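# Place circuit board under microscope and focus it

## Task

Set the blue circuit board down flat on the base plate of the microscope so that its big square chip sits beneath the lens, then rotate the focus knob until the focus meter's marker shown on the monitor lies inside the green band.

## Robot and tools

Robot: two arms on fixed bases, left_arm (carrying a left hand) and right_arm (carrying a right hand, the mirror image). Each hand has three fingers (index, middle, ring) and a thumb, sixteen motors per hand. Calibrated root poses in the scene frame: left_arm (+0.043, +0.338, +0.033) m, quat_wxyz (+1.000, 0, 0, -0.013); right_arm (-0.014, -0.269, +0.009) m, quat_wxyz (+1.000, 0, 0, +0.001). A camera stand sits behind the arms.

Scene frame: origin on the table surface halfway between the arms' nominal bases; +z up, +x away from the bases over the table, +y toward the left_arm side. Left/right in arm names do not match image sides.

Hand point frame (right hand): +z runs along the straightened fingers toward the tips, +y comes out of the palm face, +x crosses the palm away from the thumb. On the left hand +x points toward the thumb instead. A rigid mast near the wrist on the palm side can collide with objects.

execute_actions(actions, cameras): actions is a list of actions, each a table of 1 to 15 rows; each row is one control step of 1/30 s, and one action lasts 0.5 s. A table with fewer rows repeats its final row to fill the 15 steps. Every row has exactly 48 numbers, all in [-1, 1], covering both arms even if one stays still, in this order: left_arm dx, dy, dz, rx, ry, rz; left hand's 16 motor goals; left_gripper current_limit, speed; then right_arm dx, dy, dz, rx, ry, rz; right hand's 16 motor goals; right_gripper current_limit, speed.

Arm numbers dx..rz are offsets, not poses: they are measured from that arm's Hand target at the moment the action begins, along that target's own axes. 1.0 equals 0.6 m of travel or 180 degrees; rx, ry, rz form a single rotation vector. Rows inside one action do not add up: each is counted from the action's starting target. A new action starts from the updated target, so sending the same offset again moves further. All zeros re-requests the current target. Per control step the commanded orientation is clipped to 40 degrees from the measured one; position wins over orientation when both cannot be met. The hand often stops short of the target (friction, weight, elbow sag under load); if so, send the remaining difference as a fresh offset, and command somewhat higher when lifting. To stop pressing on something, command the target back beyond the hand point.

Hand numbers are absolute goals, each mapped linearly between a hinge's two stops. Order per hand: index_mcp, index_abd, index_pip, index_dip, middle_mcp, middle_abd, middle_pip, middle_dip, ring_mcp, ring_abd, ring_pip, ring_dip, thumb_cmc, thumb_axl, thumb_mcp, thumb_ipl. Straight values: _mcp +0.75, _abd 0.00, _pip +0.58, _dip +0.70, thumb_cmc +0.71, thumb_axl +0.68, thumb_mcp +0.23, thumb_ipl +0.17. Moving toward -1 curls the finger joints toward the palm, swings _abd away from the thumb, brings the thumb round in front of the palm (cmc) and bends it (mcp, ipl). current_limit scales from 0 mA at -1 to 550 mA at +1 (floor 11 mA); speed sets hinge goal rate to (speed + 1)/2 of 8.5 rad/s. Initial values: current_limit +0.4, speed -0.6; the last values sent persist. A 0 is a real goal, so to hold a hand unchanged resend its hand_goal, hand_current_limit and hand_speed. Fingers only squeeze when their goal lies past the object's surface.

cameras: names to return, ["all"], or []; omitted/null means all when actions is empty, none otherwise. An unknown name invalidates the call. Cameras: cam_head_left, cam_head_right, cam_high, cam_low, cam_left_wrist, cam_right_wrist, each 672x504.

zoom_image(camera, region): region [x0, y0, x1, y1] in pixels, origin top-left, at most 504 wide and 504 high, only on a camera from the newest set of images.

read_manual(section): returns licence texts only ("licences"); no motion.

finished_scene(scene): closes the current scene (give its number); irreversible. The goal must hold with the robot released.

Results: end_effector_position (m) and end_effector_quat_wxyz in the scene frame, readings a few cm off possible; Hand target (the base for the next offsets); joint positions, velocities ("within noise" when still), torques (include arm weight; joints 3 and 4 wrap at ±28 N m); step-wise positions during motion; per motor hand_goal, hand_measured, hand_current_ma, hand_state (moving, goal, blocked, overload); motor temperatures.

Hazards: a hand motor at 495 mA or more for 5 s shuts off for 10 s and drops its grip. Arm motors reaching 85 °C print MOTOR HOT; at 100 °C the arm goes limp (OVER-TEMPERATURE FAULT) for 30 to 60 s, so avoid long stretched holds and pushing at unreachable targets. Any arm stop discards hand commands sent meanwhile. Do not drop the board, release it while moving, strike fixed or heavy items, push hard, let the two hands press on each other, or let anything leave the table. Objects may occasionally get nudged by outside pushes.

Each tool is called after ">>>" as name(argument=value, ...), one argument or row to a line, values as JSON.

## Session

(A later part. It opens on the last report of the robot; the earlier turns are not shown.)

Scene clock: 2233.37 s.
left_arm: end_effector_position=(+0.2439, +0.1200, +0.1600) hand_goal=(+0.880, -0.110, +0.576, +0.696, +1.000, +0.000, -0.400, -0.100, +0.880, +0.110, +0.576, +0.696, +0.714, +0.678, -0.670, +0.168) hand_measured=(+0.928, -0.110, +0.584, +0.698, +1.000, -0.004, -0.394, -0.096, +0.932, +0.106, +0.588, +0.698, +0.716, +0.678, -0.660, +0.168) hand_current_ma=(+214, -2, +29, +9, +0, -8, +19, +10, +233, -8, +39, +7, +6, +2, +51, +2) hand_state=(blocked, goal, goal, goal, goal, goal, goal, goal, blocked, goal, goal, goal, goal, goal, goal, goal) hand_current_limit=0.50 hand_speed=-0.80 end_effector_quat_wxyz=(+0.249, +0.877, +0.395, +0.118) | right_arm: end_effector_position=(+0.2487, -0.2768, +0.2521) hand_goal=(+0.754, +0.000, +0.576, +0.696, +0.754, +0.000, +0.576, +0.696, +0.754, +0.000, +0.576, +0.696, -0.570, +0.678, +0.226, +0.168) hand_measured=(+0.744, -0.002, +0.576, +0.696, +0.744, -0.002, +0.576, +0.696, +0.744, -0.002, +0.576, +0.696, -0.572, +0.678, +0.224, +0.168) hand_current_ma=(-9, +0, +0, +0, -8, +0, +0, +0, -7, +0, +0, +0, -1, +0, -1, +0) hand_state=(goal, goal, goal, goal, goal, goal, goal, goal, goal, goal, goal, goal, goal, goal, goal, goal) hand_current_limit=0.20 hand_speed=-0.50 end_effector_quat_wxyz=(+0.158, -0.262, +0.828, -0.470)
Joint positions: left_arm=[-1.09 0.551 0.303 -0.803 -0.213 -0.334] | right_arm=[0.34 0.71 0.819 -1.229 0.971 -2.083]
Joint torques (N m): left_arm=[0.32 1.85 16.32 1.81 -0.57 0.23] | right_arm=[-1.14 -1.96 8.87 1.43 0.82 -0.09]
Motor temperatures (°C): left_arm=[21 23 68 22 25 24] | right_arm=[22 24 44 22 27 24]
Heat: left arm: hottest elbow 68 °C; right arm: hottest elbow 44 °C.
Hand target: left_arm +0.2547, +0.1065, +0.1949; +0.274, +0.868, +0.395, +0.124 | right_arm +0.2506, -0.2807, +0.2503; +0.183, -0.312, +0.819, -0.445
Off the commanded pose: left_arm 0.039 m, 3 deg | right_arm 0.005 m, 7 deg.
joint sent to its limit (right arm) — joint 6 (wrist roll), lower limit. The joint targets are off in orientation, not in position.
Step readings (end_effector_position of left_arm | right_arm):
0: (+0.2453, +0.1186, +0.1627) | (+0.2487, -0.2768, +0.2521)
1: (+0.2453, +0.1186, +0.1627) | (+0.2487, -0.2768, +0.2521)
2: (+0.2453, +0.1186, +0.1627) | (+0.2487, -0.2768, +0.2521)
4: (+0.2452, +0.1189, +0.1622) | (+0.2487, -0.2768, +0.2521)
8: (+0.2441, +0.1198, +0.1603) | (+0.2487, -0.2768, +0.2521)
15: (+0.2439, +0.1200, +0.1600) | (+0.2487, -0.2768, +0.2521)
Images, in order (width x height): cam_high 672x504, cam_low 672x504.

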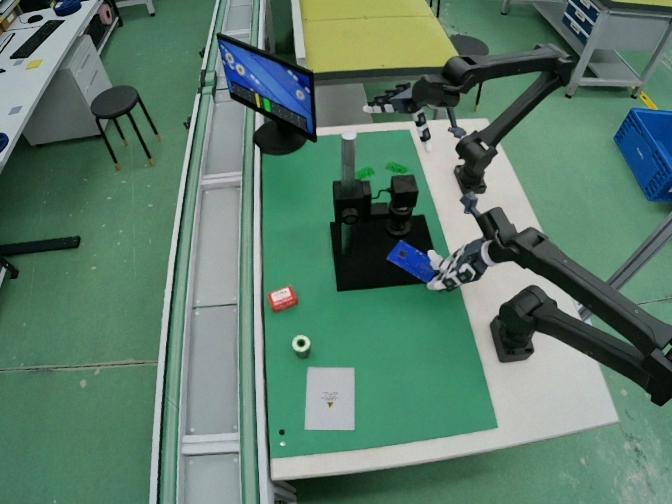

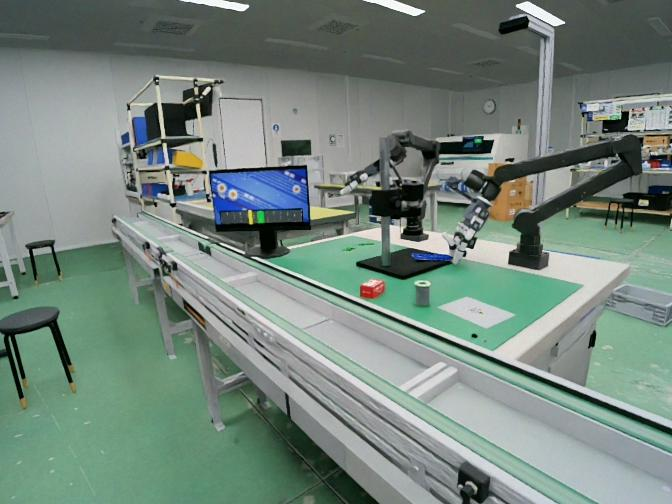

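>>> execute_actions(
  actions=[
    [[0,0.0115,-0.0164,0,0,0,0.84,-0.11,0.576,0.696,1,0,-0.4,-0.1,0.84,0.11,0.576,0.696,0.714,0.678,-0.67,0.168,0.5,-0.8,0,0,0,0,0,0,0.754,0,0.576,0.696,0.754,0,0.576,0.696,0.754,0,0.576,0.696,-0.571,0.678,0.226,0.168,0.2,-0.5]],
  ],
  cameras=["cam_low","cam_high"],
)

>>> zoom_image(
  camera="cam_low",
  region=[400, 235, 470, 285],
)

>>> zoom_image(
  camera="cam_high",
  region=[400, 230, 480, 310],
)

Scene clock: 2239.37 s.
left_arm: end_effector_position=(+0.2420, +0.1226, +0.1595) hand_goal=(+0.840, -0.110, +0.576, +0.696, +1.000, +0.000, -0.400, -0.100, +0.840, +0.110, +0.576, +0.696, +0.714, +0.678, -0.670, +0.168) hand_measured=(+0.870, -0.110, +0.586, +0.700, +1.000, -0.004, -0.394, -0.096, +0.888, +0.094, +0.590, +0.700, +0.716, +0.678, -0.660, +0.168) hand_current_ma=(+121, -2, +36, +12, +0, -8, +19, +10, +211, -49, +50, +12, +6, +2, +51, +2) hand_state=(blocked, goal, goal, goal, goal, goal, goal, goal, blocked, goal, goal, goal, goal, goal, goal, goal) hand_current_limit=0.50 hand_speed=-0.80 end_effector_quat_wxyz=(+0.236, +0.881, +0.394, +0.116) | right_arm: end_effector_position=(+0.2487, -0.2768, +0.2521) hand_goal=(+0.754, +0.000, +0.576, +0.696, +0.754, +0.000, +0.576, +0.696, +0.754, +0.000, +0.576, +0.696, -0.570, +0.678, +0.226, +0.168) hand_measured=(+0.744, -0.002, +0.576, +0.696, +0.744, -0.002, +0.576, +0.696, +0.744, -0.002, +0.576, +0.696, -0.572, +0.678, +0.224, +0.168) hand_current_ma=(-9, +0, +0, +0, -8, +0, +0, +0, -7, +0, +0, +0, -1, +0, -1, +0) hand_state=(goal, goal, goal, goal, goal, goal, goal, goal, goal, goal, goal, goal, goal, goal, goal, goal) hand_current_limit=0.20 hand_speed=-0.50 end_effector_quat_wxyz=(+0.158, -0.262, +0.828, -0.470)
Joint positions: left_arm=[-1.09 0.551 0.315 -0.842 -0.21 -0.334] | right_arm=[0.34 0.71 0.819 -1.229 0.971 -2.083]
Joint torques (N m): left_arm=[0.26 0.97 17.54 1.73 -0.71 0.22] | right_arm=[-1.26 -2.08 8.83 1.37 0.82 -0.08]
Motor temperatures (°C): left_arm=[21 23 69 22 25 24] | right_arm=[22 24 44 22 27 24]
Heat: left arm: hottest elbow 69 °C; right arm: hottest elbow 44 °C.
Hand target: left_arm +0.2547, +0.1065, +0.2069; +0.274, +0.868, +0.395, +0.124 | right_arm +0.2506, -0.2807, +0.2503; +0.183, -0.312, +0.819, -0.445
Off the commanded pose: left_arm 0.052 m, 5 deg | right_arm 0.005 m, 7 deg.
joint sent to its limit (right arm) — joint 6 (wrist roll), lower limit. The joint targets are off in orientation, not in position.
Step readings (end_effector_position of left_arm | right_arm):
0: (+0.2439, +0.1200, +0.1600) | (+0.2487, -0.2768, +0.2521)
1: (+0.2439, +0.1200, +0.1600) | (+0.2487, -0.2768, +0.2521)
2: (+0.2436, +0.1202, +0.1598) | (+0.2487, -0.2768, +0.2521)
4: (+0.2427, +0.1212, +0.1588) | (+0.2487, -0.2768, +0.2521)
8: (+0.2420, +0.1224, +0.1583) | (+0.2487, -0.2768, +0.2521)
15: (+0.2420, +0.1226, +0.1594) | (+0.2487, -0.2768, +0.2521)
Images, in order (width x height): cam_high 672x504, cam_low 672x504.

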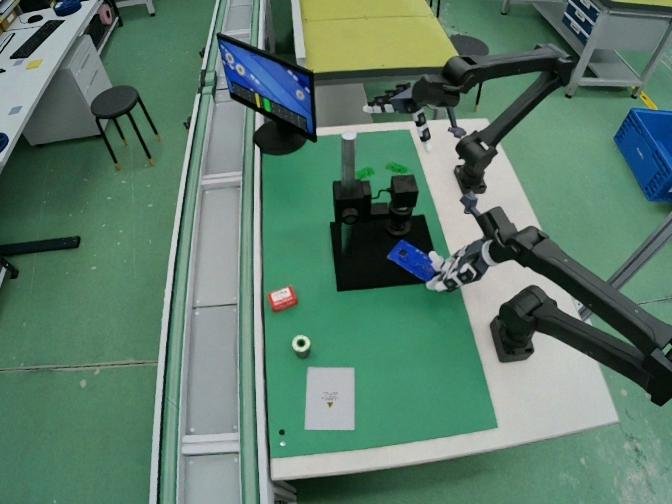

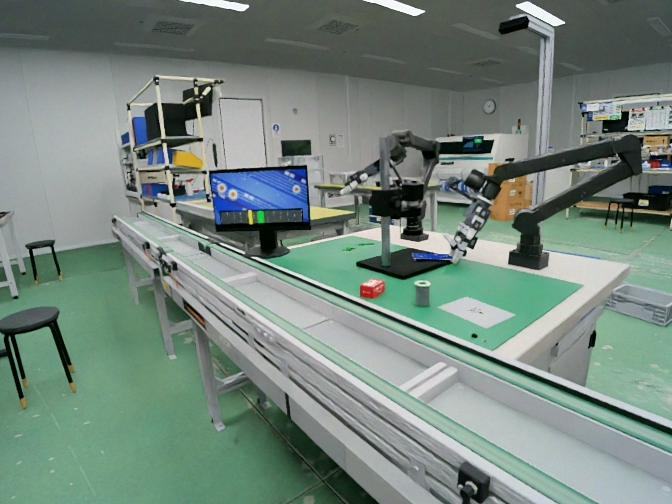

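Scaled by 7.200.

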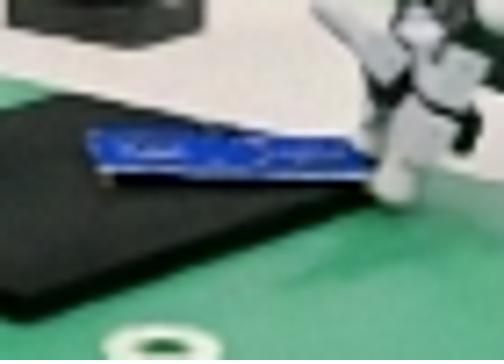

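Scaled by 6.300.

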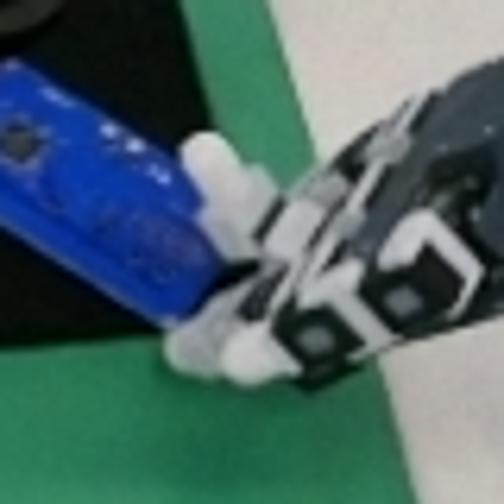

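>>> execute_actions(
  actions=[
    [[0,0,0,0,0,0,0.80,-0.11,0.576,0.696,1,0,-0.4,-0.1,0.80,0.11,0.576,0.696,0.714,0.678,-0.67,0.168,0.5,-0.8,0,0,0,0,0,0,0.754,0,0.576,0.696,0.754,0,0.576,0.696,0.754,0,0.576,0.696,-0.571,0.678,0.226,0.168,0.2,-0.5]],
  ],
  cameras=["cam_low","cam_high"],
)

>>> zoom_image(
  camera="cam_low",
  region=[400, 235, 470, 285],
)

>>> zoom_image(
  camera="cam_high",
  region=[400, 230, 480, 310],
)

Scene clock: 2275.07 s.
left_arm: end_effector_position=(+0.2412, +0.1234, +0.1582) hand_goal=(+0.800, -0.110, +0.576, +0.696, +1.000, +0.000, -0.400, -0.100, +0.800, +0.110, +0.576, +0.696, +0.714, +0.678, -0.670, +0.168) hand_measured=(+0.852, -0.110, +0.586, +0.700, +1.000, -0.004, -0.394, -0.096, +0.872, +0.094, +0.594, +0.702, +0.716, +0.678, -0.660, +0.168) hand_current_ma=(+233, -2, +37, +13, +0, -8, +19, +10, +323, -51, +63, +18, +6, +2, +51, +2) hand_state=(blocked, goal, goal, goal, goal, goal, goal, goal, blocked, goal, goal, goal, goal, goal, goal, goal) hand_current_limit=0.50 hand_speed=-0.80 end_effector_quat_wxyz=(+0.233, +0.882, +0.394, +0.115) | right_arm: end_effector_position=(+0.2487, -0.2768, +0.2521) hand_goal=(+0.754, +0.000, +0.576, +0.696, +0.754, +0.000, +0.576, +0.696, +0.754, +0.000, +0.576, +0.696, -0.570, +0.678, +0.226, +0.168) hand_measured=(+0.744, -0.002, +0.576, +0.696, +0.744, -0.002, +0.576, +0.696, +0.744, -0.002, +0.576, +0.696, -0.572, +0.678, +0.224, +0.168) hand_current_ma=(-9, +0, +0, +0, -8, +0, +0, +0, -7, +0, +0, +0, -1, +0, -1, +0) hand_state=(goal, goal, goal, goal, goal, goal, goal, goal, goal, goal, goal, goal, goal, goal, goal, goal) hand_current_limit=0.20 hand_speed=-0.50 end_effector_quat_wxyz=(+0.158, -0.262, +0.828, -0.470)
Joint positions: left_arm=[-1.09 0.551 0.315 -0.848 -0.208 -0.334] | right_arm=[0.34 0.71 0.819 -1.229 0.971 -2.083]
Joint torques (N m): left_arm=[0.21 0.85 17.52 1.92 -0.81 0.22] | right_arm=[-1.2 -1.9 8.81 1.42 0.81 -0.08]
Motor temperatures (°C): left_arm=[21 23 84 22 25 24] | right_arm=[22 24 44 22 27 24]
Heat: left arm: hottest elbow 84 °C; right arm: hottest elbow 44 °C.
Hand target: left_arm +0.2547, +0.1066, +0.2068; +0.274, +0.868, +0.395, +0.124 | right_arm +0.2506, -0.2807, +0.2503; +0.183, -0.312, +0.819, -0.445
Off the commanded pose: left_arm 0.053 m, 5 deg | right_arm 0.005 m, 7 deg.
joint sent to its limit (right arm) — joint 6 (wrist roll), lower limit. The joint targets are off in orientation, not in position.
Step readings (end_effector_position of left_arm | right_arm):
0: (+0.2419, +0.1227, +0.1594) | (+0.2487, -0.2768, +0.2521)
1: (+0.2419, +0.1227, +0.1594) | (+0.2487, -0.2768, +0.2521)
2: (+0.2419, +0.1228, +0.1593) | (+0.2487, -0.2768, +0.2521)
4: (+0.2414, +0.1232, +0.1585) | (+0.2487, -0.2768, +0.2521)
8: (+0.2413, +0.1233, +0.1583) | (+0.2487, -0.2768, +0.2521)
15: (+0.2412, +0.1234, +0.1582) | (+0.2487, -0.2768, +0.2521)
Images, in order (width x height): cam_high 672x504, cam_low 672x504.

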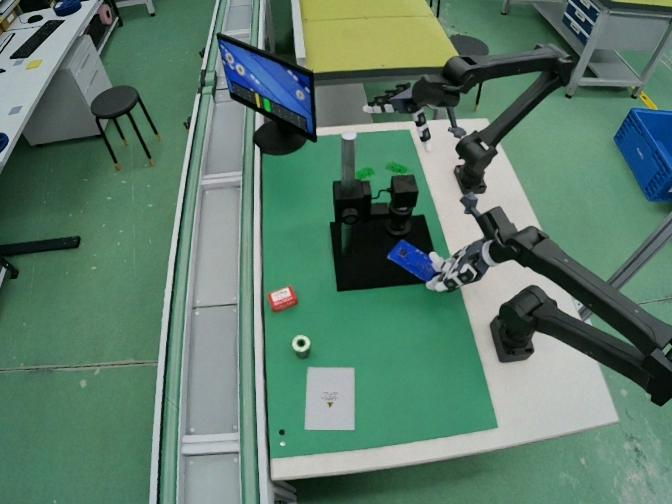

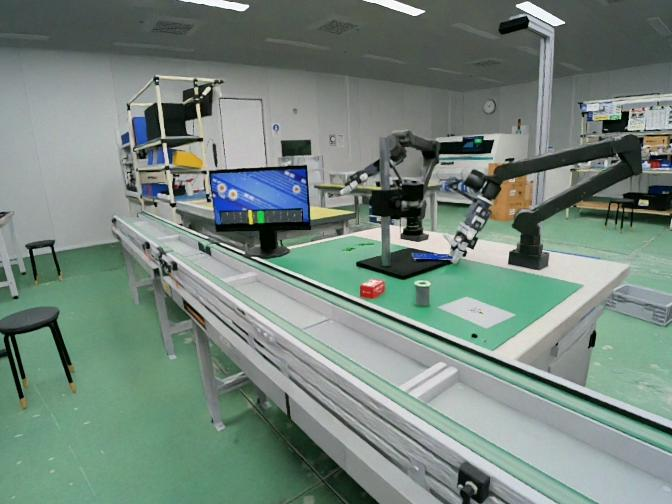

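Scaled by 7.200.

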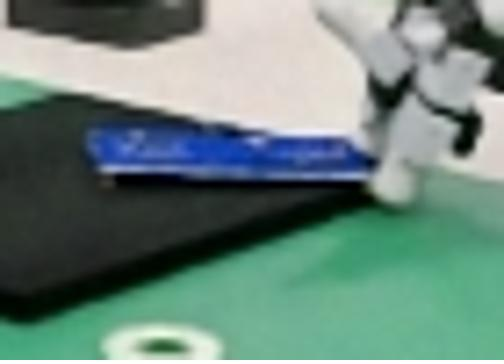

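Scaled by 6.300.

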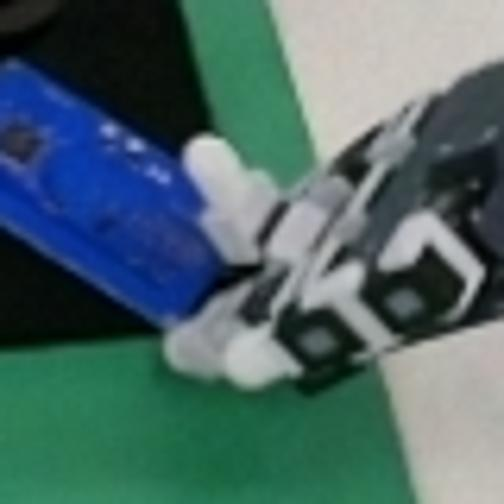

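>>> execute_actions(
  actions=[
    [[0,0.021,0.006,0,0,0,0.80,-0.11,0.576,0.696,1,0,-0.4,-0.1,0.80,0.11,0.576,0.696,0.714,0.678,-0.67,0.168,0.5,-0.8,0,0,0,0,0,0,0.754,0,0.576,0.696,0.754,0,0.576,0.696,0.754,0,0.576,0.696,-0.571,0.678,0.226,0.168,0.2,-0.5]],
  ],
  cameras=["cam_low","cam_high"],
)

>>> zoom_image(
  camera="cam_low",
  region=[400, 235, 470, 285],
)

>>> zoom_image(
  camera="cam_high",
  region=[400, 230, 480, 310],
)

Scene clock: 2282.20 s.
left_arm: end_effector_position=(+0.2442, +0.1202, +0.1600) hand_goal=(+0.800, -0.110, +0.576, +0.696, +1.000, +0.000, -0.400, -0.100, +0.800, +0.110, +0.576, +0.696, +0.714, +0.678, -0.670, +0.168) hand_measured=(+0.852, -0.110, +0.600, +0.706, +1.000, -0.004, -0.394, -0.096, +0.870, +0.094, +0.606, +0.706, +0.716, +0.678, -0.660, +0.168) hand_current_ma=(+233, +0, +90, +35, +0, -8, +19, +10, +323, -52, +115, +34, +6, +2, +51, +2) hand_state=(blocked, goal, blocked, goal, goal, goal, goal, goal, blocked, goal, blocked, goal, goal, goal, goal, goal) hand_current_limit=0.50 hand_speed=-0.80 end_effector_quat_wxyz=(+0.228, +0.884, +0.393, +0.112) | right_arm: end_effector_position=(+0.2487, -0.2768, +0.2521) hand_goal=(+0.754, +0.000, +0.576, +0.696, +0.754, +0.000, +0.576, +0.696, +0.754, +0.000, +0.576, +0.696, -0.570, +0.678, +0.226, +0.168) hand_measured=(+0.744, -0.002, +0.576, +0.696, +0.744, -0.002, +0.576, +0.696, +0.744, -0.002, +0.576, +0.696, -0.572, +0.678, +0.224, +0.168) hand_current_ma=(-9, +0, +0, +0, -8, +0, +0, +0, -7, +0, +0, +0, -1, +0, -1, +0) hand_state=(goal, goal, goal, goal, goal, goal, goal, goal, goal, goal, goal, goal, goal, goal, goal, goal) hand_current_limit=0.20 hand_speed=-0.50 end_effector_quat_wxyz=(+0.158, -0.262, +0.828, -0.470)
Joint positions: left_arm=[-1.074 0.575 0.331 -0.849 -0.195 -0.318] | right_arm=[0.34 0.71 0.819 -1.229 0.971 -2.083]
Joint torques (N m): left_arm=[0.56 1.49 18 2.66 -0.84 0.21] | right_arm=[-1.26 -2.2 8.88 1.44 0.81 -0.09]
Motor temperatures (°C): left_arm=[21 23 85 22 26 24] | right_arm=[22 24 44 22 27 24]
Heat: left arm: hottest elbow 85 °C; right arm: hottest elbow 44 °C. Fold the left arm in close to its base, or ease its load, before you think long.
Hand target: left_arm +0.2640, +0.0985, +0.2111; +0.274, +0.868, +0.395, +0.124 | right_arm +0.2506, -0.2807, +0.2503; +0.183, -0.312, +0.819, -0.445
Off the commanded pose: left_arm 0.059 m, 6 deg | right_arm 0.005 m, 7 deg.
MOTOR HOT: joint 3 (elbow) of the left arm reports 85 °C; the controller stops that arm at 100 °C. To cool a motor, set the load down, stop pushing, or move to a pose that needs little force.
joint sent to its limit (right arm) — joint 6 (wrist roll), lower limit. The joint targets are off in orientation, not in position.
Step readings (end_effector_position of left_arm | right_arm):
0: (+0.2412, +0.1234, +0.1582) | (+0.2487, -0.2768, +0.2521)
1: (+0.2412, +0.1233, +0.1584) | (+0.2487, -0.2768, +0.2521)
2: (+0.2414, +0.1231, +0.1588) | (+0.2487, -0.2768, +0.2521)
4: (+0.2418, +0.1228, +0.1588) | (+0.2487, -0.2768, +0.2521)
8: (+0.2435, +0.1211, +0.1601) | (+0.2487, -0.2768, +0.2521)
15: (+0.2441, +0.1203, +0.1600) | (+0.2487, -0.2768, +0.2521)
Images, in order (width x height): cam_high 672x504, cam_low 672x504.

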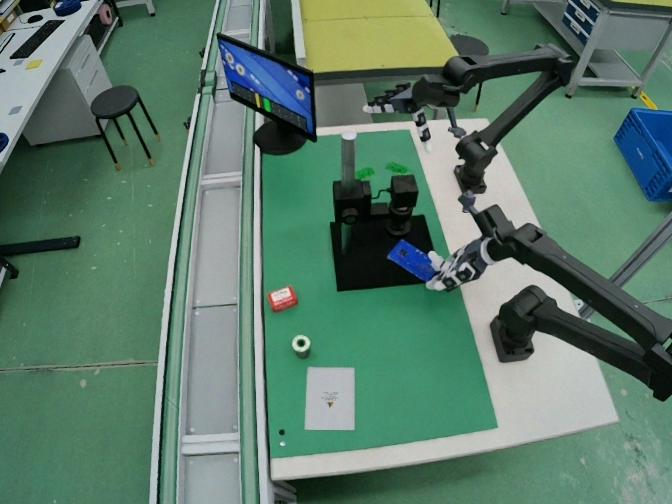

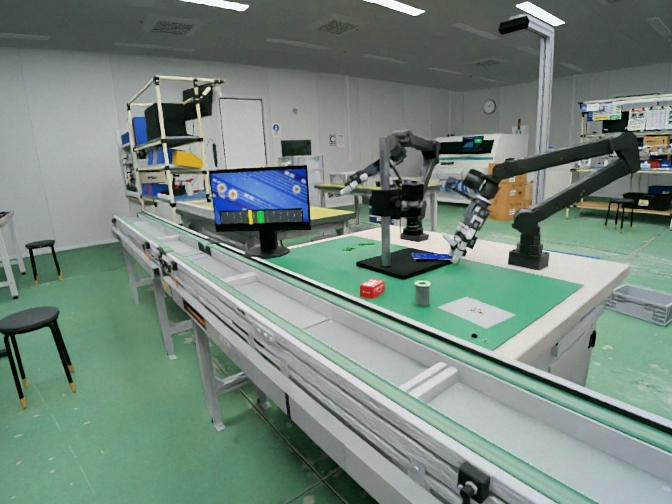

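Scaled by 7.200.

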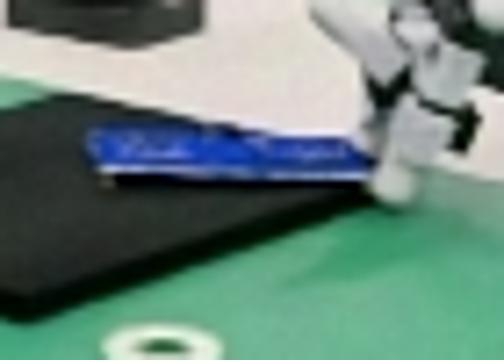

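Scaled by 6.300.

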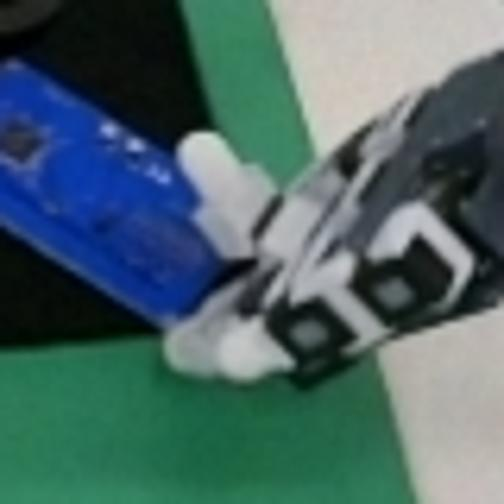

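>>> execute_actions(
  actions=[
    [[0,0.013,-0.008,0,0,0,0.80,-0.11,0.576,0.696,1,0,-0.4,-0.1,0.80,0.11,0.576,0.696,0.714,0.678,-0.67,0.168,0.5,-0.8,0,0,0,0,0,0,0.754,0,0.576,0.696,0.754,0,0.576,0.696,0.754,0,0.576,0.696,-0.571,0.678,0.226,0.168,0.2,-0.5]],
  ],
  cameras=["cam_low","cam_high"],
)

>>> zoom_image(
  camera="cam_low",
  region=[400, 235, 470, 285],
)

Scene clock: 2307.77 s.
left_arm: end_effector_position=(+0.2453, +0.1191, +0.1607) hand_goal=(+0.800, -0.110, +0.576, +0.696, +1.000, +0.000, -0.400, -0.100, +0.800, +0.110, +0.576, +0.696, +0.714, +0.678, -0.670, +0.168) hand_measured=(+0.852, -0.112, +0.600, +0.706, +1.000, -0.004, -0.394, -0.096, +0.870, +0.090, +0.606, +0.706, +0.716, +0.678, -0.660, +0.168) hand_current_ma=(+233, -5, +91, +35, +0, -8, +19, +10, +323, -62, +115, +35, +6, +2, +51, +2) hand_state=(blocked, goal, blocked, goal, goal, goal, goal, goal, blocked, goal, blocked, goal, goal, goal, goal, goal) hand_current_limit=0.50 hand_speed=-0.80 end_effector_quat_wxyz=(+0.223, +0.886, +0.392, +0.111) | right_arm: end_effector_position=(+0.2487, -0.2768, +0.2521) hand_goal=(+0.754, +0.000, +0.576, +0.696, +0.754, +0.000, +0.576, +0.696, +0.754, +0.000, +0.576, +0.696, -0.570, +0.678, +0.226, +0.168) hand_measured=(+0.744, -0.002, +0.576, +0.696, +0.744, -0.002, +0.576, +0.696, +0.744, -0.002, +0.576, +0.696, -0.572, +0.678, +0.224, +0.168) hand_current_ma=(-9, +0, +0, +0, -8, +0, +0, +0, -7, +0, +0, +0, -1, +0, -1, +0) hand_state=(goal, goal, goal, goal, goal, goal, goal, goal, goal, goal, goal, goal, goal, goal, goal, goal) hand_current_limit=0.20 hand_speed=-0.50 end_effector_quat_wxyz=(+0.158, -0.262, +0.828, -0.470)
Joint positions: left_arm=[-1.067 0.588 0.342 -0.856 -0.189 -0.309] | right_arm=[0.34 0.71 0.819 -1.229 0.971 -2.083]
Joint torques (N m): left_arm=[0.79 1.03 18.97 2.35 -0.92 0.22] | right_arm=[-1.26 -1.96 8.8 1.39 0.81 -0.09]
Motor temperatures (°C): left_arm=[21 23 89 22 26 24] | right_arm=[22 24 44 22 27 24]
Heat: left arm: hottest elbow 89 °C; right arm: hottest elbow 44 °C. Fold the left arm in close to its base, or ease its load, before you think long.
Hand target: left_arm +0.2668, +0.0960, +0.2196; +0.274, +0.868, +0.395, +0.124 | right_arm +0.2506, -0.2807, +0.2503; +0.183, -0.312, +0.819, -0.445
Off the commanded pose: left_arm 0.067 m, 6 deg | right_arm 0.005 m, 7 deg.
MOTOR HOT: still on. Joint 3 (elbow) of the left arm reports 89 °C.
joint sent to its limit (right arm) — joint 6 (wrist roll), lower limit. The joint targets are off in orientation, not in position.
Step readings (end_effector_position of left_arm | right_arm):
0: (+0.2441, +0.1201, +0.1600) | (+0.2487, -0.2768, +0.2521)
1: (+0.2441, +0.1201, +0.1600) | (+0.2487, -0.2768, +0.2521)
2: (+0.2442, +0.1201, +0.1603) | (+0.2487, -0.2768, +0.2521)
4: (+0.2445, +0.1199, +0.1604) | (+0.2487, -0.2768, +0.2521)
8: (+0.2452, +0.1195, +0.1604) | (+0.2487, -0.2768, +0.2521)
15: (+0.2453, +0.1192, +0.1606) | (+0.2487, -0.2768, +0.2521)
Images, in order (width x height): cam_high 672x504, cam_low 672x504.

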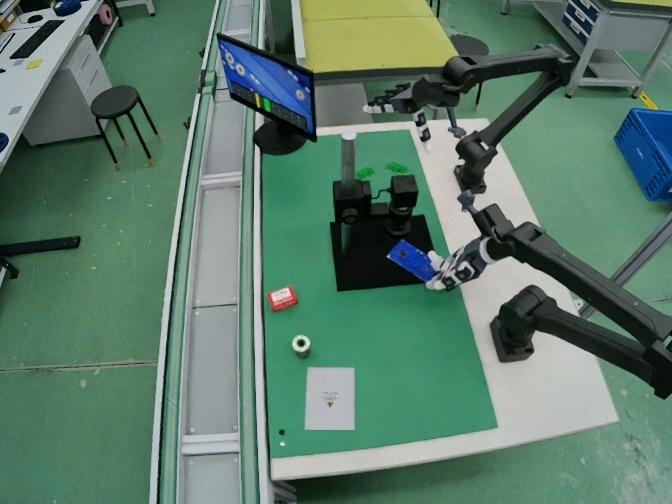

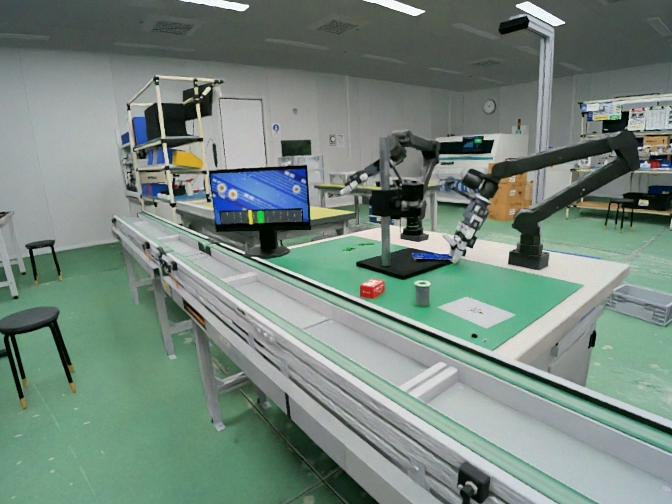

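Scaled by 7.200.

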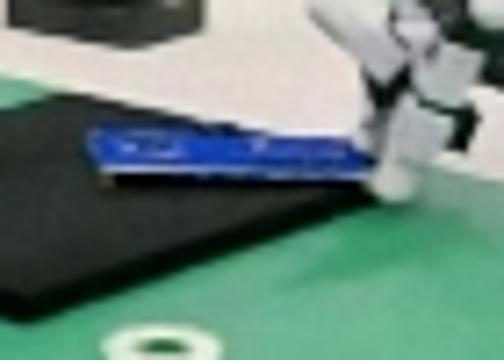

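>>> execute_actions(
  actions=[
    [[0,0.019,-0.027,0,0,0,0.80,-0.11,0.576,0.696,1,0,-0.4,-0.1,0.80,0.11,0.576,0.696,0.714,0.678,-0.67,0.168,0.5,-0.8,0,0,0,0,0,0,0.754,0,0.576,0.696,0.754,0,0.576,0.696,0.754,0,0.576,0.696,-0.571,0.678,0.226,0.168,0.2,-0.5]],
  ],
)

Scene clock: 2311.80 s.
left_arm: end_effector_position=(+0.2588, +0.1056, +0.2108) hand_goal=(+0.800, -0.110, +0.576, +0.696, +1.000, +0.000, -0.400, -0.100, +0.800, +0.110, +0.576, +0.696, +0.714, +0.678, -0.670, +0.168) hand_measured=(+0.808, -0.112, +0.580, +0.698, +1.000, -0.004, -0.394, -0.096, +0.808, +0.106, +0.580, +0.698, +0.716, +0.678, -0.660, +0.168) hand_current_ma=(+32, -5, +12, +9, +0, -8, +19, +10, +31, -10, +14, +8, +6, +2, +51, +2) hand_state=(goal, goal, goal, goal, goal, goal, goal, goal, goal, goal, goal, goal, goal, goal, goal, goal) hand_current_limit=0.50 hand_speed=-0.80 end_effector_quat_wxyz=(+0.255, +0.874, +0.396, +0.121) | right_arm: end_effector_position=(+0.2487, -0.2768, +0.2521) hand_goal=(+0.754, +0.000, +0.576, +0.696, +0.754, +0.000, +0.576, +0.696, +0.754, +0.000, +0.576, +0.696, -0.570, +0.678, +0.226, +0.168) hand_measured=(+0.744, -0.002, +0.576, +0.696, +0.744, -0.002, +0.576, +0.696, +0.744, -0.002, +0.576, +0.696, -0.572, +0.678, +0.224, +0.168) hand_current_ma=(-9, +0, +0, +0, -8, +0, +0, +0, -7, +0, +0, +0, -1, +0, -1, +0) hand_state=(goal, goal, goal, goal, goal, goal, goal, goal, goal, goal, goal, goal, goal, goal, goal, goal) hand_current_limit=0.20 hand_speed=-0.50 end_effector_quat_wxyz=(+0.158, -0.262, +0.828, -0.470)
Joint positions: left_arm=[-1.053 0.589 0.44 -0.883 -0.201 -0.303] | right_arm=[0.34 0.71 0.819 -1.229 0.971 -2.083]
Joint torques (N m): left_arm=[0.32 2.02 15.76 1.8 -0.23 0.27] | right_arm=[-1.26 -2.08 8.83 1.37 0.82 -0.09]
Motor temperatures (°C): left_arm=[21 23 88 22 26 24] | right_arm=[22 24 44 22 27 24]
Heat: left arm: hottest elbow 88 °C; right arm: hottest elbow 44 °C. Fold the left arm in close to its base, or ease its load, before you think long.
Hand target: left_arm +0.2668, +0.0960, +0.2393; +0.274, +0.868, +0.395, +0.124 | right_arm +0.2506, -0.2807, +0.2503; +0.183, -0.312, +0.819, -0.445
Off the commanded pose: left_arm 0.031 m, 2 deg | right_arm 0.005 m, 7 deg.
MOTOR HOT: still on. Joint 3 (elbow) of the left arm reports 88 °C.
joint sent to its limit (right arm) — joint 6 (wrist roll), lower limit. The joint targets are off in orientation, not in position.
Step readings (end_effector_position of left_arm | right_arm):
0: (+0.2453, +0.1191, +0.1607) | (+0.2487, -0.2768, +0.2521)
1: (+0.2453, +0.1192, +0.1607) | (+0.2487, -0.2768, +0.2521)
2: (+0.2454, +0.1193, +0.1613) | (+0.2487, -0.2768, +0.2521)
4: (+0.2460, +0.1190, +0.1651) | (+0.2487, -0.2768, +0.2521)
8: (+0.2534, +0.1131, +0.1885) | (+0.2487, -0.2768, +0.2521)
15: (+0.2586, +0.1055, +0.2113) | (+0.2487, -0.2768, +0.2521)

>>> execute_actions(
  actions=[
    [[0,-0.02,0.045,0,0,0,0.754,-0.11,0.576,0.696,1,0,-0.4,-0.1,0.754,0.11,0.576,0.696,0.714,0.678,-0.67,0.168,0.5,-0.5,0,0,0,0,0,0,0.754,0,0.576,0.696,0.754,0,0.576,0.696,0.754,0,0.576,0.696,-0.571,0.678,0.226,0.168,0.2,-0.5]],
  ],
  cameras=["cam_low","cam_high"],
)

>>> zoom_image(
  camera="cam_low",
  region=[400, 235, 470, 285],
)

>>> zoom_image(
  camera="cam_high",
  region=[400, 230, 480, 310],
)

Scene clock: 2316.83 s.
left_arm: end_effector_position=(+0.2684, +0.0922, +0.2138) hand_goal=(+0.754, -0.110, +0.576, +0.696, +1.000, +0.000, -0.400, -0.100, +0.754, +0.110, +0.576, +0.696, +0.714, +0.678, -0.670, +0.168) hand_measured=(+0.766, -0.112, +0.580, +0.698, +1.000, -0.004, -0.394, -0.096, +0.766, +0.106, +0.580, +0.698, +0.716, +0.678, -0.660, +0.168) hand_current_ma=(+43, -5, +12, +9, +0, -8, +19, +10, +42, -9, +14, +8, +6, +2, +51, +2) hand_state=(goal, goal, goal, goal, goal, goal, goal, goal, goal, goal, goal, goal, goal, goal, goal, goal) hand_current_limit=0.50 hand_speed=-0.50 end_effector_quat_wxyz=(+0.275, +0.868, +0.396, +0.122) | right_arm: end_effector_position=(+0.2487, -0.2768, +0.2521) hand_goal=(+0.754, +0.000, +0.576, +0.696, +0.754, +0.000, +0.576, +0.696, +0.754, +0.000, +0.576, +0.696, -0.570, +0.678, +0.226, +0.168) hand_measured=(+0.744, -0.002, +0.576, +0.696, +0.744, -0.002, +0.576, +0.696, +0.744, -0.002, +0.576, +0.696, -0.572, +0.678, +0.224, +0.168) hand_current_ma=(-9, +0, +0, +0, -8, +0, +0, +0, -7, +0, +0, +0, -1, +0, -1, +0) hand_state=(goal, goal, goal, goal, goal, goal, goal, goal, goal, goal, goal, goal, goal, goal, goal, goal) hand_current_limit=0.20 hand_speed=-0.50 end_effector_quat_wxyz=(+0.158, -0.262, +0.828, -0.470)
Joint positions: left_arm=[-1.04 0.635 0.44 -0.793 -0.193 -0.293] | right_arm=[0.34 0.71 0.819 -1.229 0.971 -2.083]
Joint torques (N m): left_arm=[0.26 1.38 10.78 2.92 -0.21 0.25] | right_arm=[-1.26 -1.9 8.84 1.39 0.81 -0.09]
Motor temperatures (°C): left_arm=[21 23 86 22 26 24] | right_arm=[22 24 44 22 27 24]
Heat: left arm: hottest elbow 86 °C; right arm: hottest elbow 44 °C. Fold the left arm in close to its base, or ease its load, before you think long.
Hand target: left_arm +0.2710, +0.0923, +0.2103; +0.274, +0.868, +0.395, +0.124 | right_arm +0.2506, -0.2807, +0.2503; +0.183, -0.312, +0.819, -0.445
Off the commanded pose: left_arm 0.004 m, 0 deg | right_arm 0.005 m, 7 deg.
MOTOR HOT: still on. Joint 3 (elbow) of the left arm reports 86 °C.
joint sent to its limit (right arm) — joint 6 (wrist roll), lower limit. The joint targets are off in orientation, not in position.
Step readings (end_effector_position of left_arm | right_arm):
0: (+0.2588, +0.1055, +0.2108) | (+0.2487, -0.2768, +0.2521)
1: (+0.2588, +0.1055, +0.2108) | (+0.2487, -0.2768, +0.2521)
2: (+0.2590, +0.1051, +0.2105) | (+0.2487, -0.2768, +0.2521)
4: (+0.2613, +0.1019, +0.2116) | (+0.2487, -0.2768, +0.2521)
8: (+0.2661, +0.0956, +0.2127) | (+0.2487, -0.2768, +0.2521)
15: (+0.2682, +0.0925, +0.2134) | (+0.2487, -0.2768, +0.2521)
Images, in order (width x height): cam_high 672x504, cam_low 672x504.

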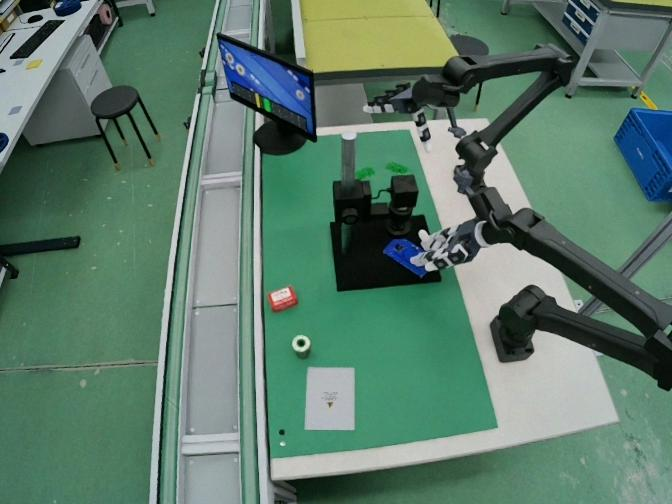

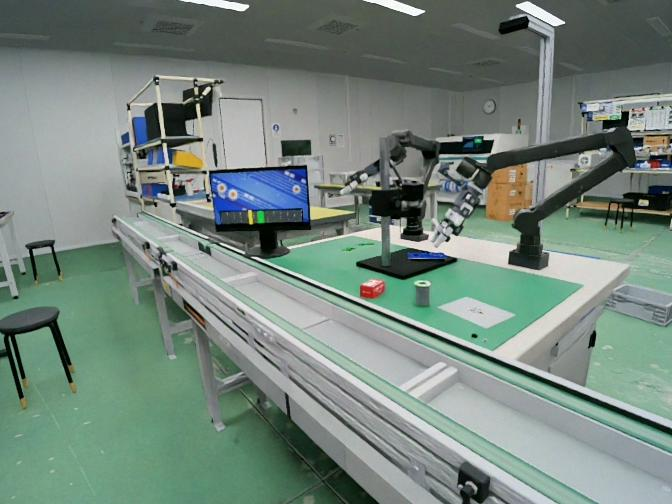

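Scaled by 7.200.

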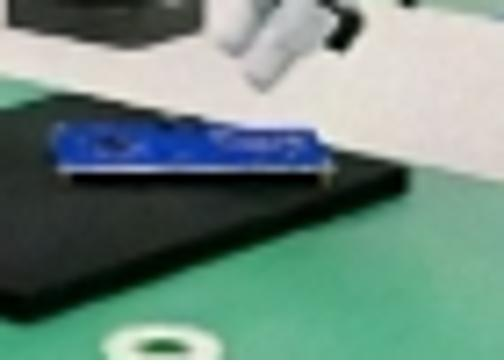

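Scaled by 6.300.

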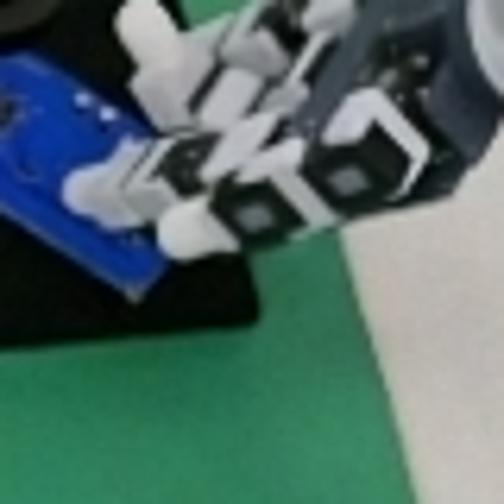

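>>> execute_actions(
  actions=[
    [[0,-0.055,-0.038,0,0,0,0.84,-0.11,0.576,0.696,1,0,-0.4,-0.1,0.84,0.11,0.576,0.696,0.714,0.678,-0.67,0.168,0.5,-0.5,0,0,0,0,0,0,0.754,0,0.576,0.696,0.754,0,0.576,0.696,0.754,0,0.576,0.696,-0.571,0.678,0.226,0.168,0.2,-0.5]],
  ],
  cameras=["cam_head_left","cam_low","cam_high"],
)

>>> zoom_image(
  camera="cam_head_left",
  region=[310, 180, 430, 270],
)

>>> zoom_image(
  camera="cam_high",
  region=[370, 220, 450, 300],
)

Scene clock: 2330.93 s.
left_arm: end_effector_position=(+0.2456, +0.1141, +0.2210) hand_goal=(+0.840, -0.110, +0.576, +0.696, +1.000, +0.000, -0.400, -0.100, +0.840, +0.110, +0.576, +0.696, +0.714, +0.678, -0.670, +0.168) hand_measured=(+0.842, -0.112, +0.580, +0.698, +1.000, -0.004, -0.394, -0.096, +0.842, +0.106, +0.580, +0.698, +0.716, +0.678, -0.660, +0.168) hand_current_ma=(+6, -5, +11, +9, +0, -8, +19, +10, +6, -8, +13, +8, +6, +2, +51, +2) hand_state=(goal, goal, goal, goal, goal, goal, goal, goal, goal, goal, goal, goal, goal, goal, goal, goal) hand_current_limit=0.50 hand_speed=-0.50 end_effector_quat_wxyz=(+0.284, +0.865, +0.395, +0.127) | right_arm: end_effector_position=(+0.2487, -0.2768, +0.2521) hand_goal=(+0.754, +0.000, +0.576, +0.696, +0.754, +0.000, +0.576, +0.696, +0.754, +0.000, +0.576, +0.696, -0.570, +0.678, +0.226, +0.168) hand_measured=(+0.744, -0.002, +0.576, +0.696, +0.744, -0.002, +0.576, +0.696, +0.744, -0.002, +0.576, +0.696, -0.572, +0.678, +0.224, +0.168) hand_current_ma=(-9, +0, +0, +0, -8, +0, +0, +0, -7, +0, +0, +0, -1, +0, -1, +0) hand_state=(goal, goal, goal, goal, goal, goal, goal, goal, goal, goal, goal, goal, goal, goal, goal, goal) hand_current_limit=0.20 hand_speed=-0.50 end_effector_quat_wxyz=(+0.158, -0.262, +0.828, -0.470)
Joint positions: left_arm=[-1.112 0.487 0.412 -0.904 -0.24 -0.35] | right_arm=[0.34 0.71 0.819 -1.229 0.971 -2.083]
Joint torques (N m): left_arm=[-1.44 1.2 10.03 1.54 -0.41 0.03] | right_arm=[-1.44 -1.79 8.84 1.4 0.82 -0.09]
Motor temperatures (°C): left_arm=[21 23 79 23 25 24] | right_arm=[22 24 44 22 27 24]
Heat: left arm: hottest elbow 79 °C; right arm: hottest elbow 44 °C.
Hand target: left_arm +0.2408, +0.1186, +0.2102; +0.274, +0.868, +0.395, +0.124 | right_arm +0.2506, -0.2807, +0.2503; +0.183, -0.312, +0.819, -0.445
Off the commanded pose: left_arm 0.013 m, 1 deg | right_arm 0.005 m, 7 deg.
MOTOR HOT: cleared for the motors of the left arm.
joint sent to its limit (right arm) — joint 6 (wrist roll), lower limit. The joint targets are off in orientation, not in position.
Step readings (end_effector_position of left_arm | right_arm):
0: (+0.2684, +0.0921, +0.2139) | (+0.2487, -0.2768, +0.2521)
1: (+0.2685, +0.0921, +0.2139) | (+0.2487, -0.2768, +0.2521)
2: (+0.2686, +0.0929, +0.2146) | (+0.2487, -0.2768, +0.2521)
4: (+0.2663, +0.0973, +0.2170) | (+0.2487, -0.2768, +0.2521)
8: (+0.2546, +0.1071, +0.2202) | (+0.2487, -0.2768, +0.2521)
15: (+0.2467, +0.1123, +0.2219) | (+0.2487, -0.2768, +0.2521)
Images, in order (width x height): cam_head_left 672x504, cam_high 672x504, cam_low 672x504.

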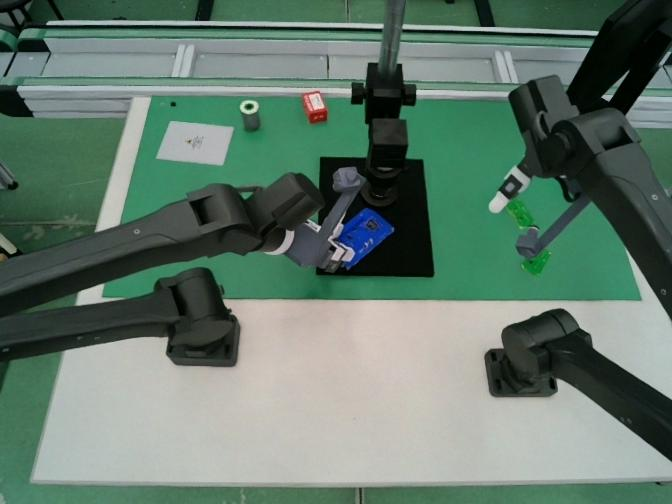

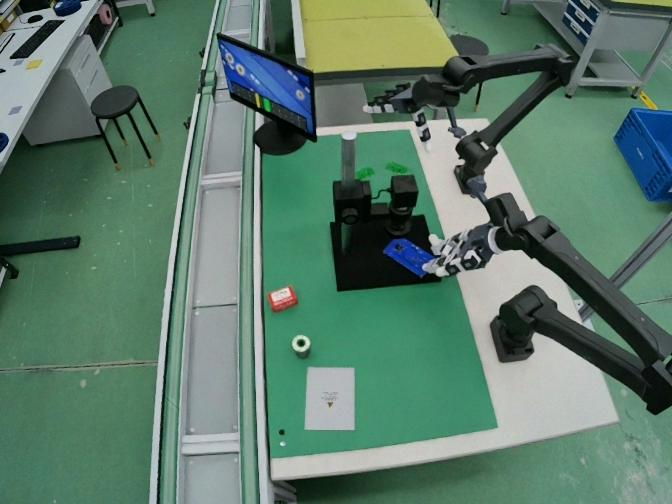

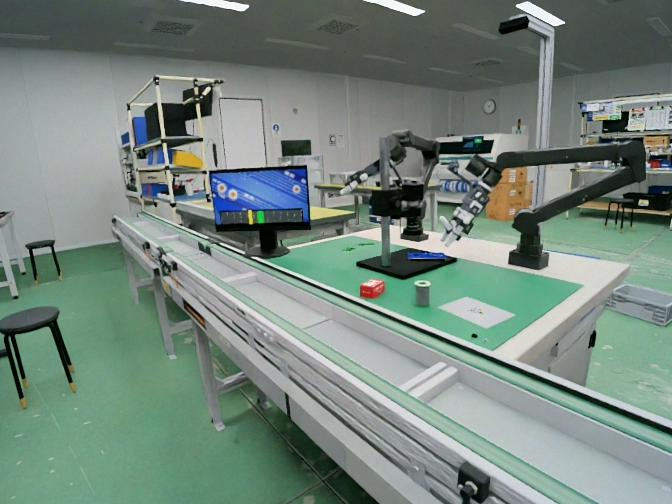

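Scaled by 4.200.

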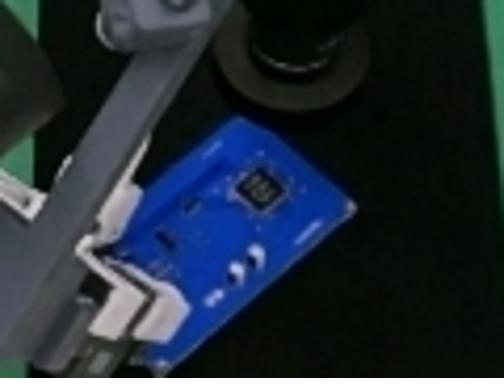

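Scaled by 6.300.

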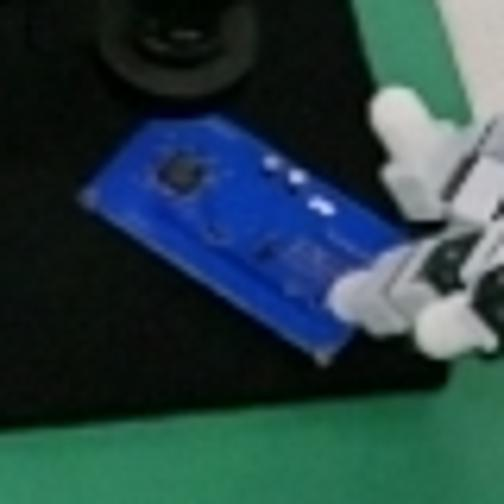

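>>> zoom_image(
  camera="cam_high",
  region=[375, 190, 425, 260],
)

>>> zoom_image(
  camera="cam_head_left",
  region=[350, 150, 410, 240],
)

>>> zoom_image(
  camera="cam_low",
  region=[370, 180, 450, 280],
)

Scaled by 7.200.

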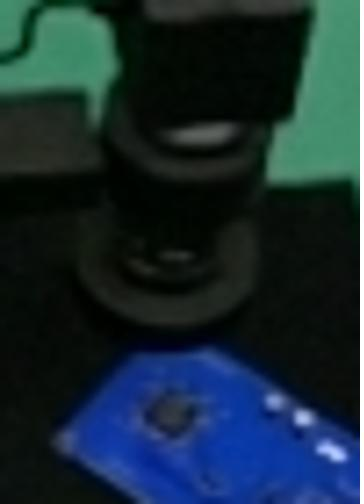

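Scaled by 5.600.

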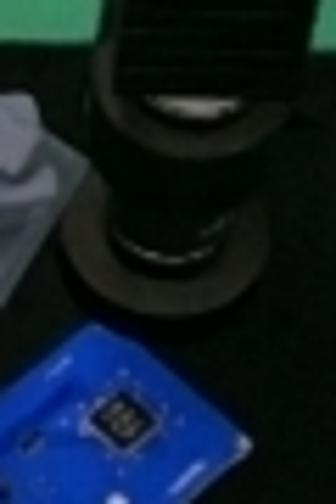

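Scaled by 5.040.

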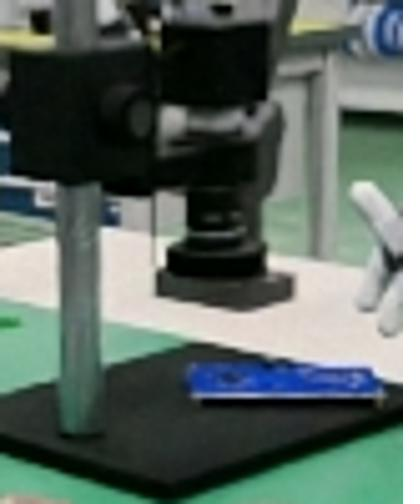

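>>> zoom_image(
  camera="cam_low",
  region=[205, 160, 321, 240],
)

Scaled by 4.345.

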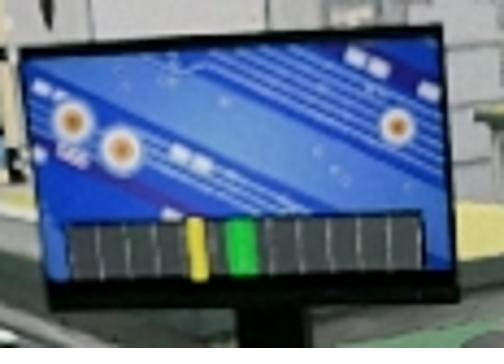

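>>> execute_actions(
  actions=[
    [[-0.0207,-0.0303,0.0093,0,-0.0207,0.0296,0.84,-0.11,0.576,0.696,1,0,-0.4,-0.1,0.84,0.11,0.576,0.696,0.714,0.678,-0.67,0.168,0.4,-0.5,0,0,0,0,0,0,0.754,0,0.576,0.696,0.754,0,0.576,0.696,0.754,0,0.576,0.696,-0.571,0.678,0.226,0.168,0.2,-0.5]],
  ],
  cameras=["cam_high","cam_low"],
)

>>> zoom_image(
  camera="cam_high",
  region=[370, 220, 470, 320],
)

>>> zoom_image(
  camera="cam_low",
  region=[400, 225, 480, 285],
)

Scene clock: 2403.50 s.
left_arm: end_effector_position=(+0.2289, +0.1143, +0.2055) hand_goal=(+0.840, -0.110, +0.576, +0.696, +1.000, +0.000, -0.400, -0.100, +0.840, +0.110, +0.576, +0.696, +0.714, +0.678, -0.670, +0.168) hand_measured=(+0.842, -0.112, +0.580, +0.698, +1.000, -0.004, -0.394, -0.096, +0.842, +0.108, +0.580, +0.698, +0.716, +0.678, -0.660, +0.168) hand_current_ma=(+6, -5, +11, +9, +0, -8, +19, +10, +7, -7, +13, +8, +6, +2, +51, +2) hand_state=(goal, goal, goal, goal, goal, goal, goal, goal, goal, goal, goal, goal, goal, goal, goal, goal) hand_current_limit=0.40 hand_speed=-0.50 end_effector_quat_wxyz=(+0.291, +0.882, +0.354, +0.110) | right_arm: end_effector_position=(+0.2487, -0.2768, +0.2521) hand_goal=(+0.754, +0.000, +0.576, +0.696, +0.754, +0.000, +0.576, +0.696, +0.754, +0.000, +0.576, +0.696, -0.570, +0.678, +0.226, +0.168) hand_measured=(+0.744, -0.002, +0.576, +0.696, +0.744, -0.002, +0.576, +0.696, +0.744, -0.002, +0.576, +0.696, -0.572, +0.678, +0.224, +0.168) hand_current_ma=(-9, +0, +0, +0, -8, +0, +0, +0, -7, +0, +0, +0, -1, +0, -1, +0) hand_state=(goal, goal, goal, goal, goal, goal, goal, goal, goal, goal, goal, goal, goal, goal, goal, goal) hand_current_limit=0.20 hand_speed=-0.50 end_effector_quat_wxyz=(+0.158, -0.262, +0.828, -0.470)
Joint positions: left_arm=[-1.112 0.411 0.355 -0.904 -0.181 -0.273] | right_arm=[0.34 0.71 0.819 -1.229 0.971 -2.083]
Joint torques (N m): left_arm=[-1.26 1.73 10.19 1.62 -0.18 0.27] | right_arm=[-1.38 -2.02 8.84 1.35 0.81 -0.07]
Motor temperatures (°C): left_arm=[21 23 65 22 25 24] | right_arm=[22 24 44 22 27 24]
Heat: left arm: hottest elbow 65 °C; right arm: hottest elbow 44 °C.
Hand target: left_arm +0.2239, +0.1169, +0.1952; +0.281, +0.889, +0.345, +0.109 | right_arm +0.2506, -0.2807, +0.2503; +0.183, -0.312, +0.819, -0.445
Off the commanded pose: left_arm 0.012 m, 2 deg | right_arm 0.005 m, 7 deg.
joint sent to its limit (right arm) — joint 6 (wrist roll), lower limit. The joint targets are off in orientation, not in position.
Step readings (end_effector_position of left_arm | right_arm):
0: (+0.2457, +0.1142, +0.2210) | (+0.2487, -0.2768, +0.2521)
1: (+0.2455, +0.1142, +0.2208) | (+0.2487, -0.2768, +0.2521)
2: (+0.2441, +0.1136, +0.2197) | (+0.2487, -0.2768, +0.2521)
4: (+0.2392, +0.1131, +0.2150) | (+0.2487, -0.2768, +0.2521)
8: (+0.2319, +0.1159, +0.2051) | (+0.2487, -0.2768, +0.2521)
15: (+0.2294, +0.1149, +0.2051) | (+0.2487, -0.2768, +0.2521)
Images, in order (width x height): cam_high 672x504, cam_low 672x504.

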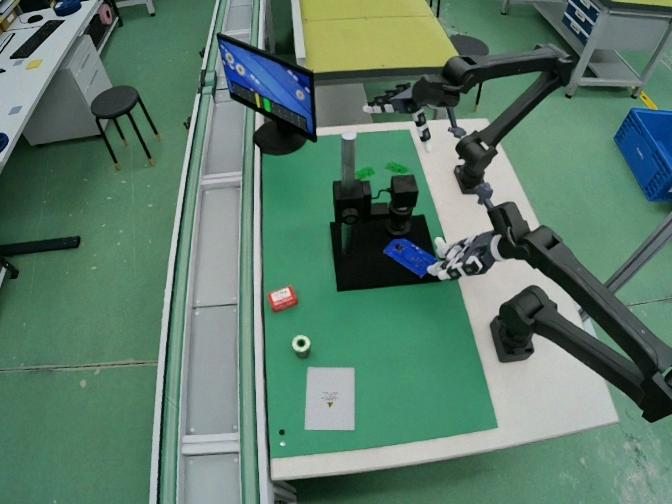

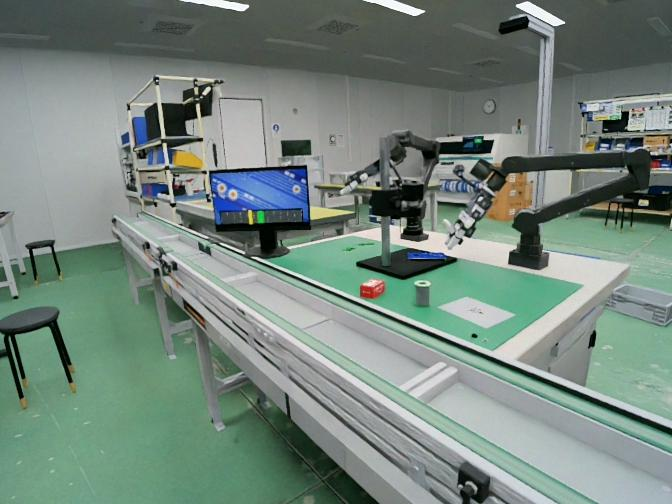

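Scaled by 5.040.

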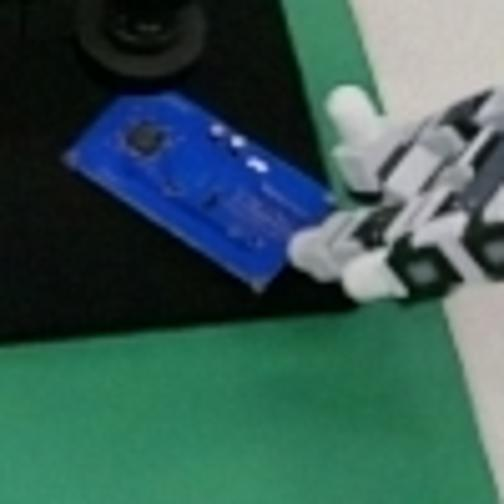

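Scaled by 6.300.

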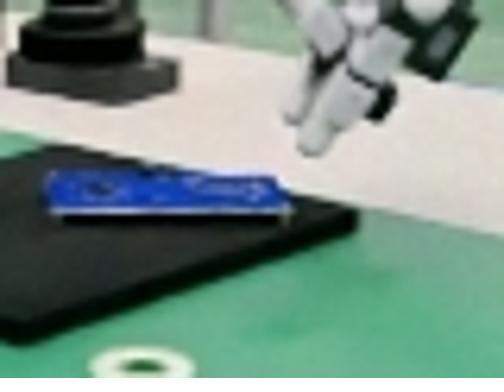

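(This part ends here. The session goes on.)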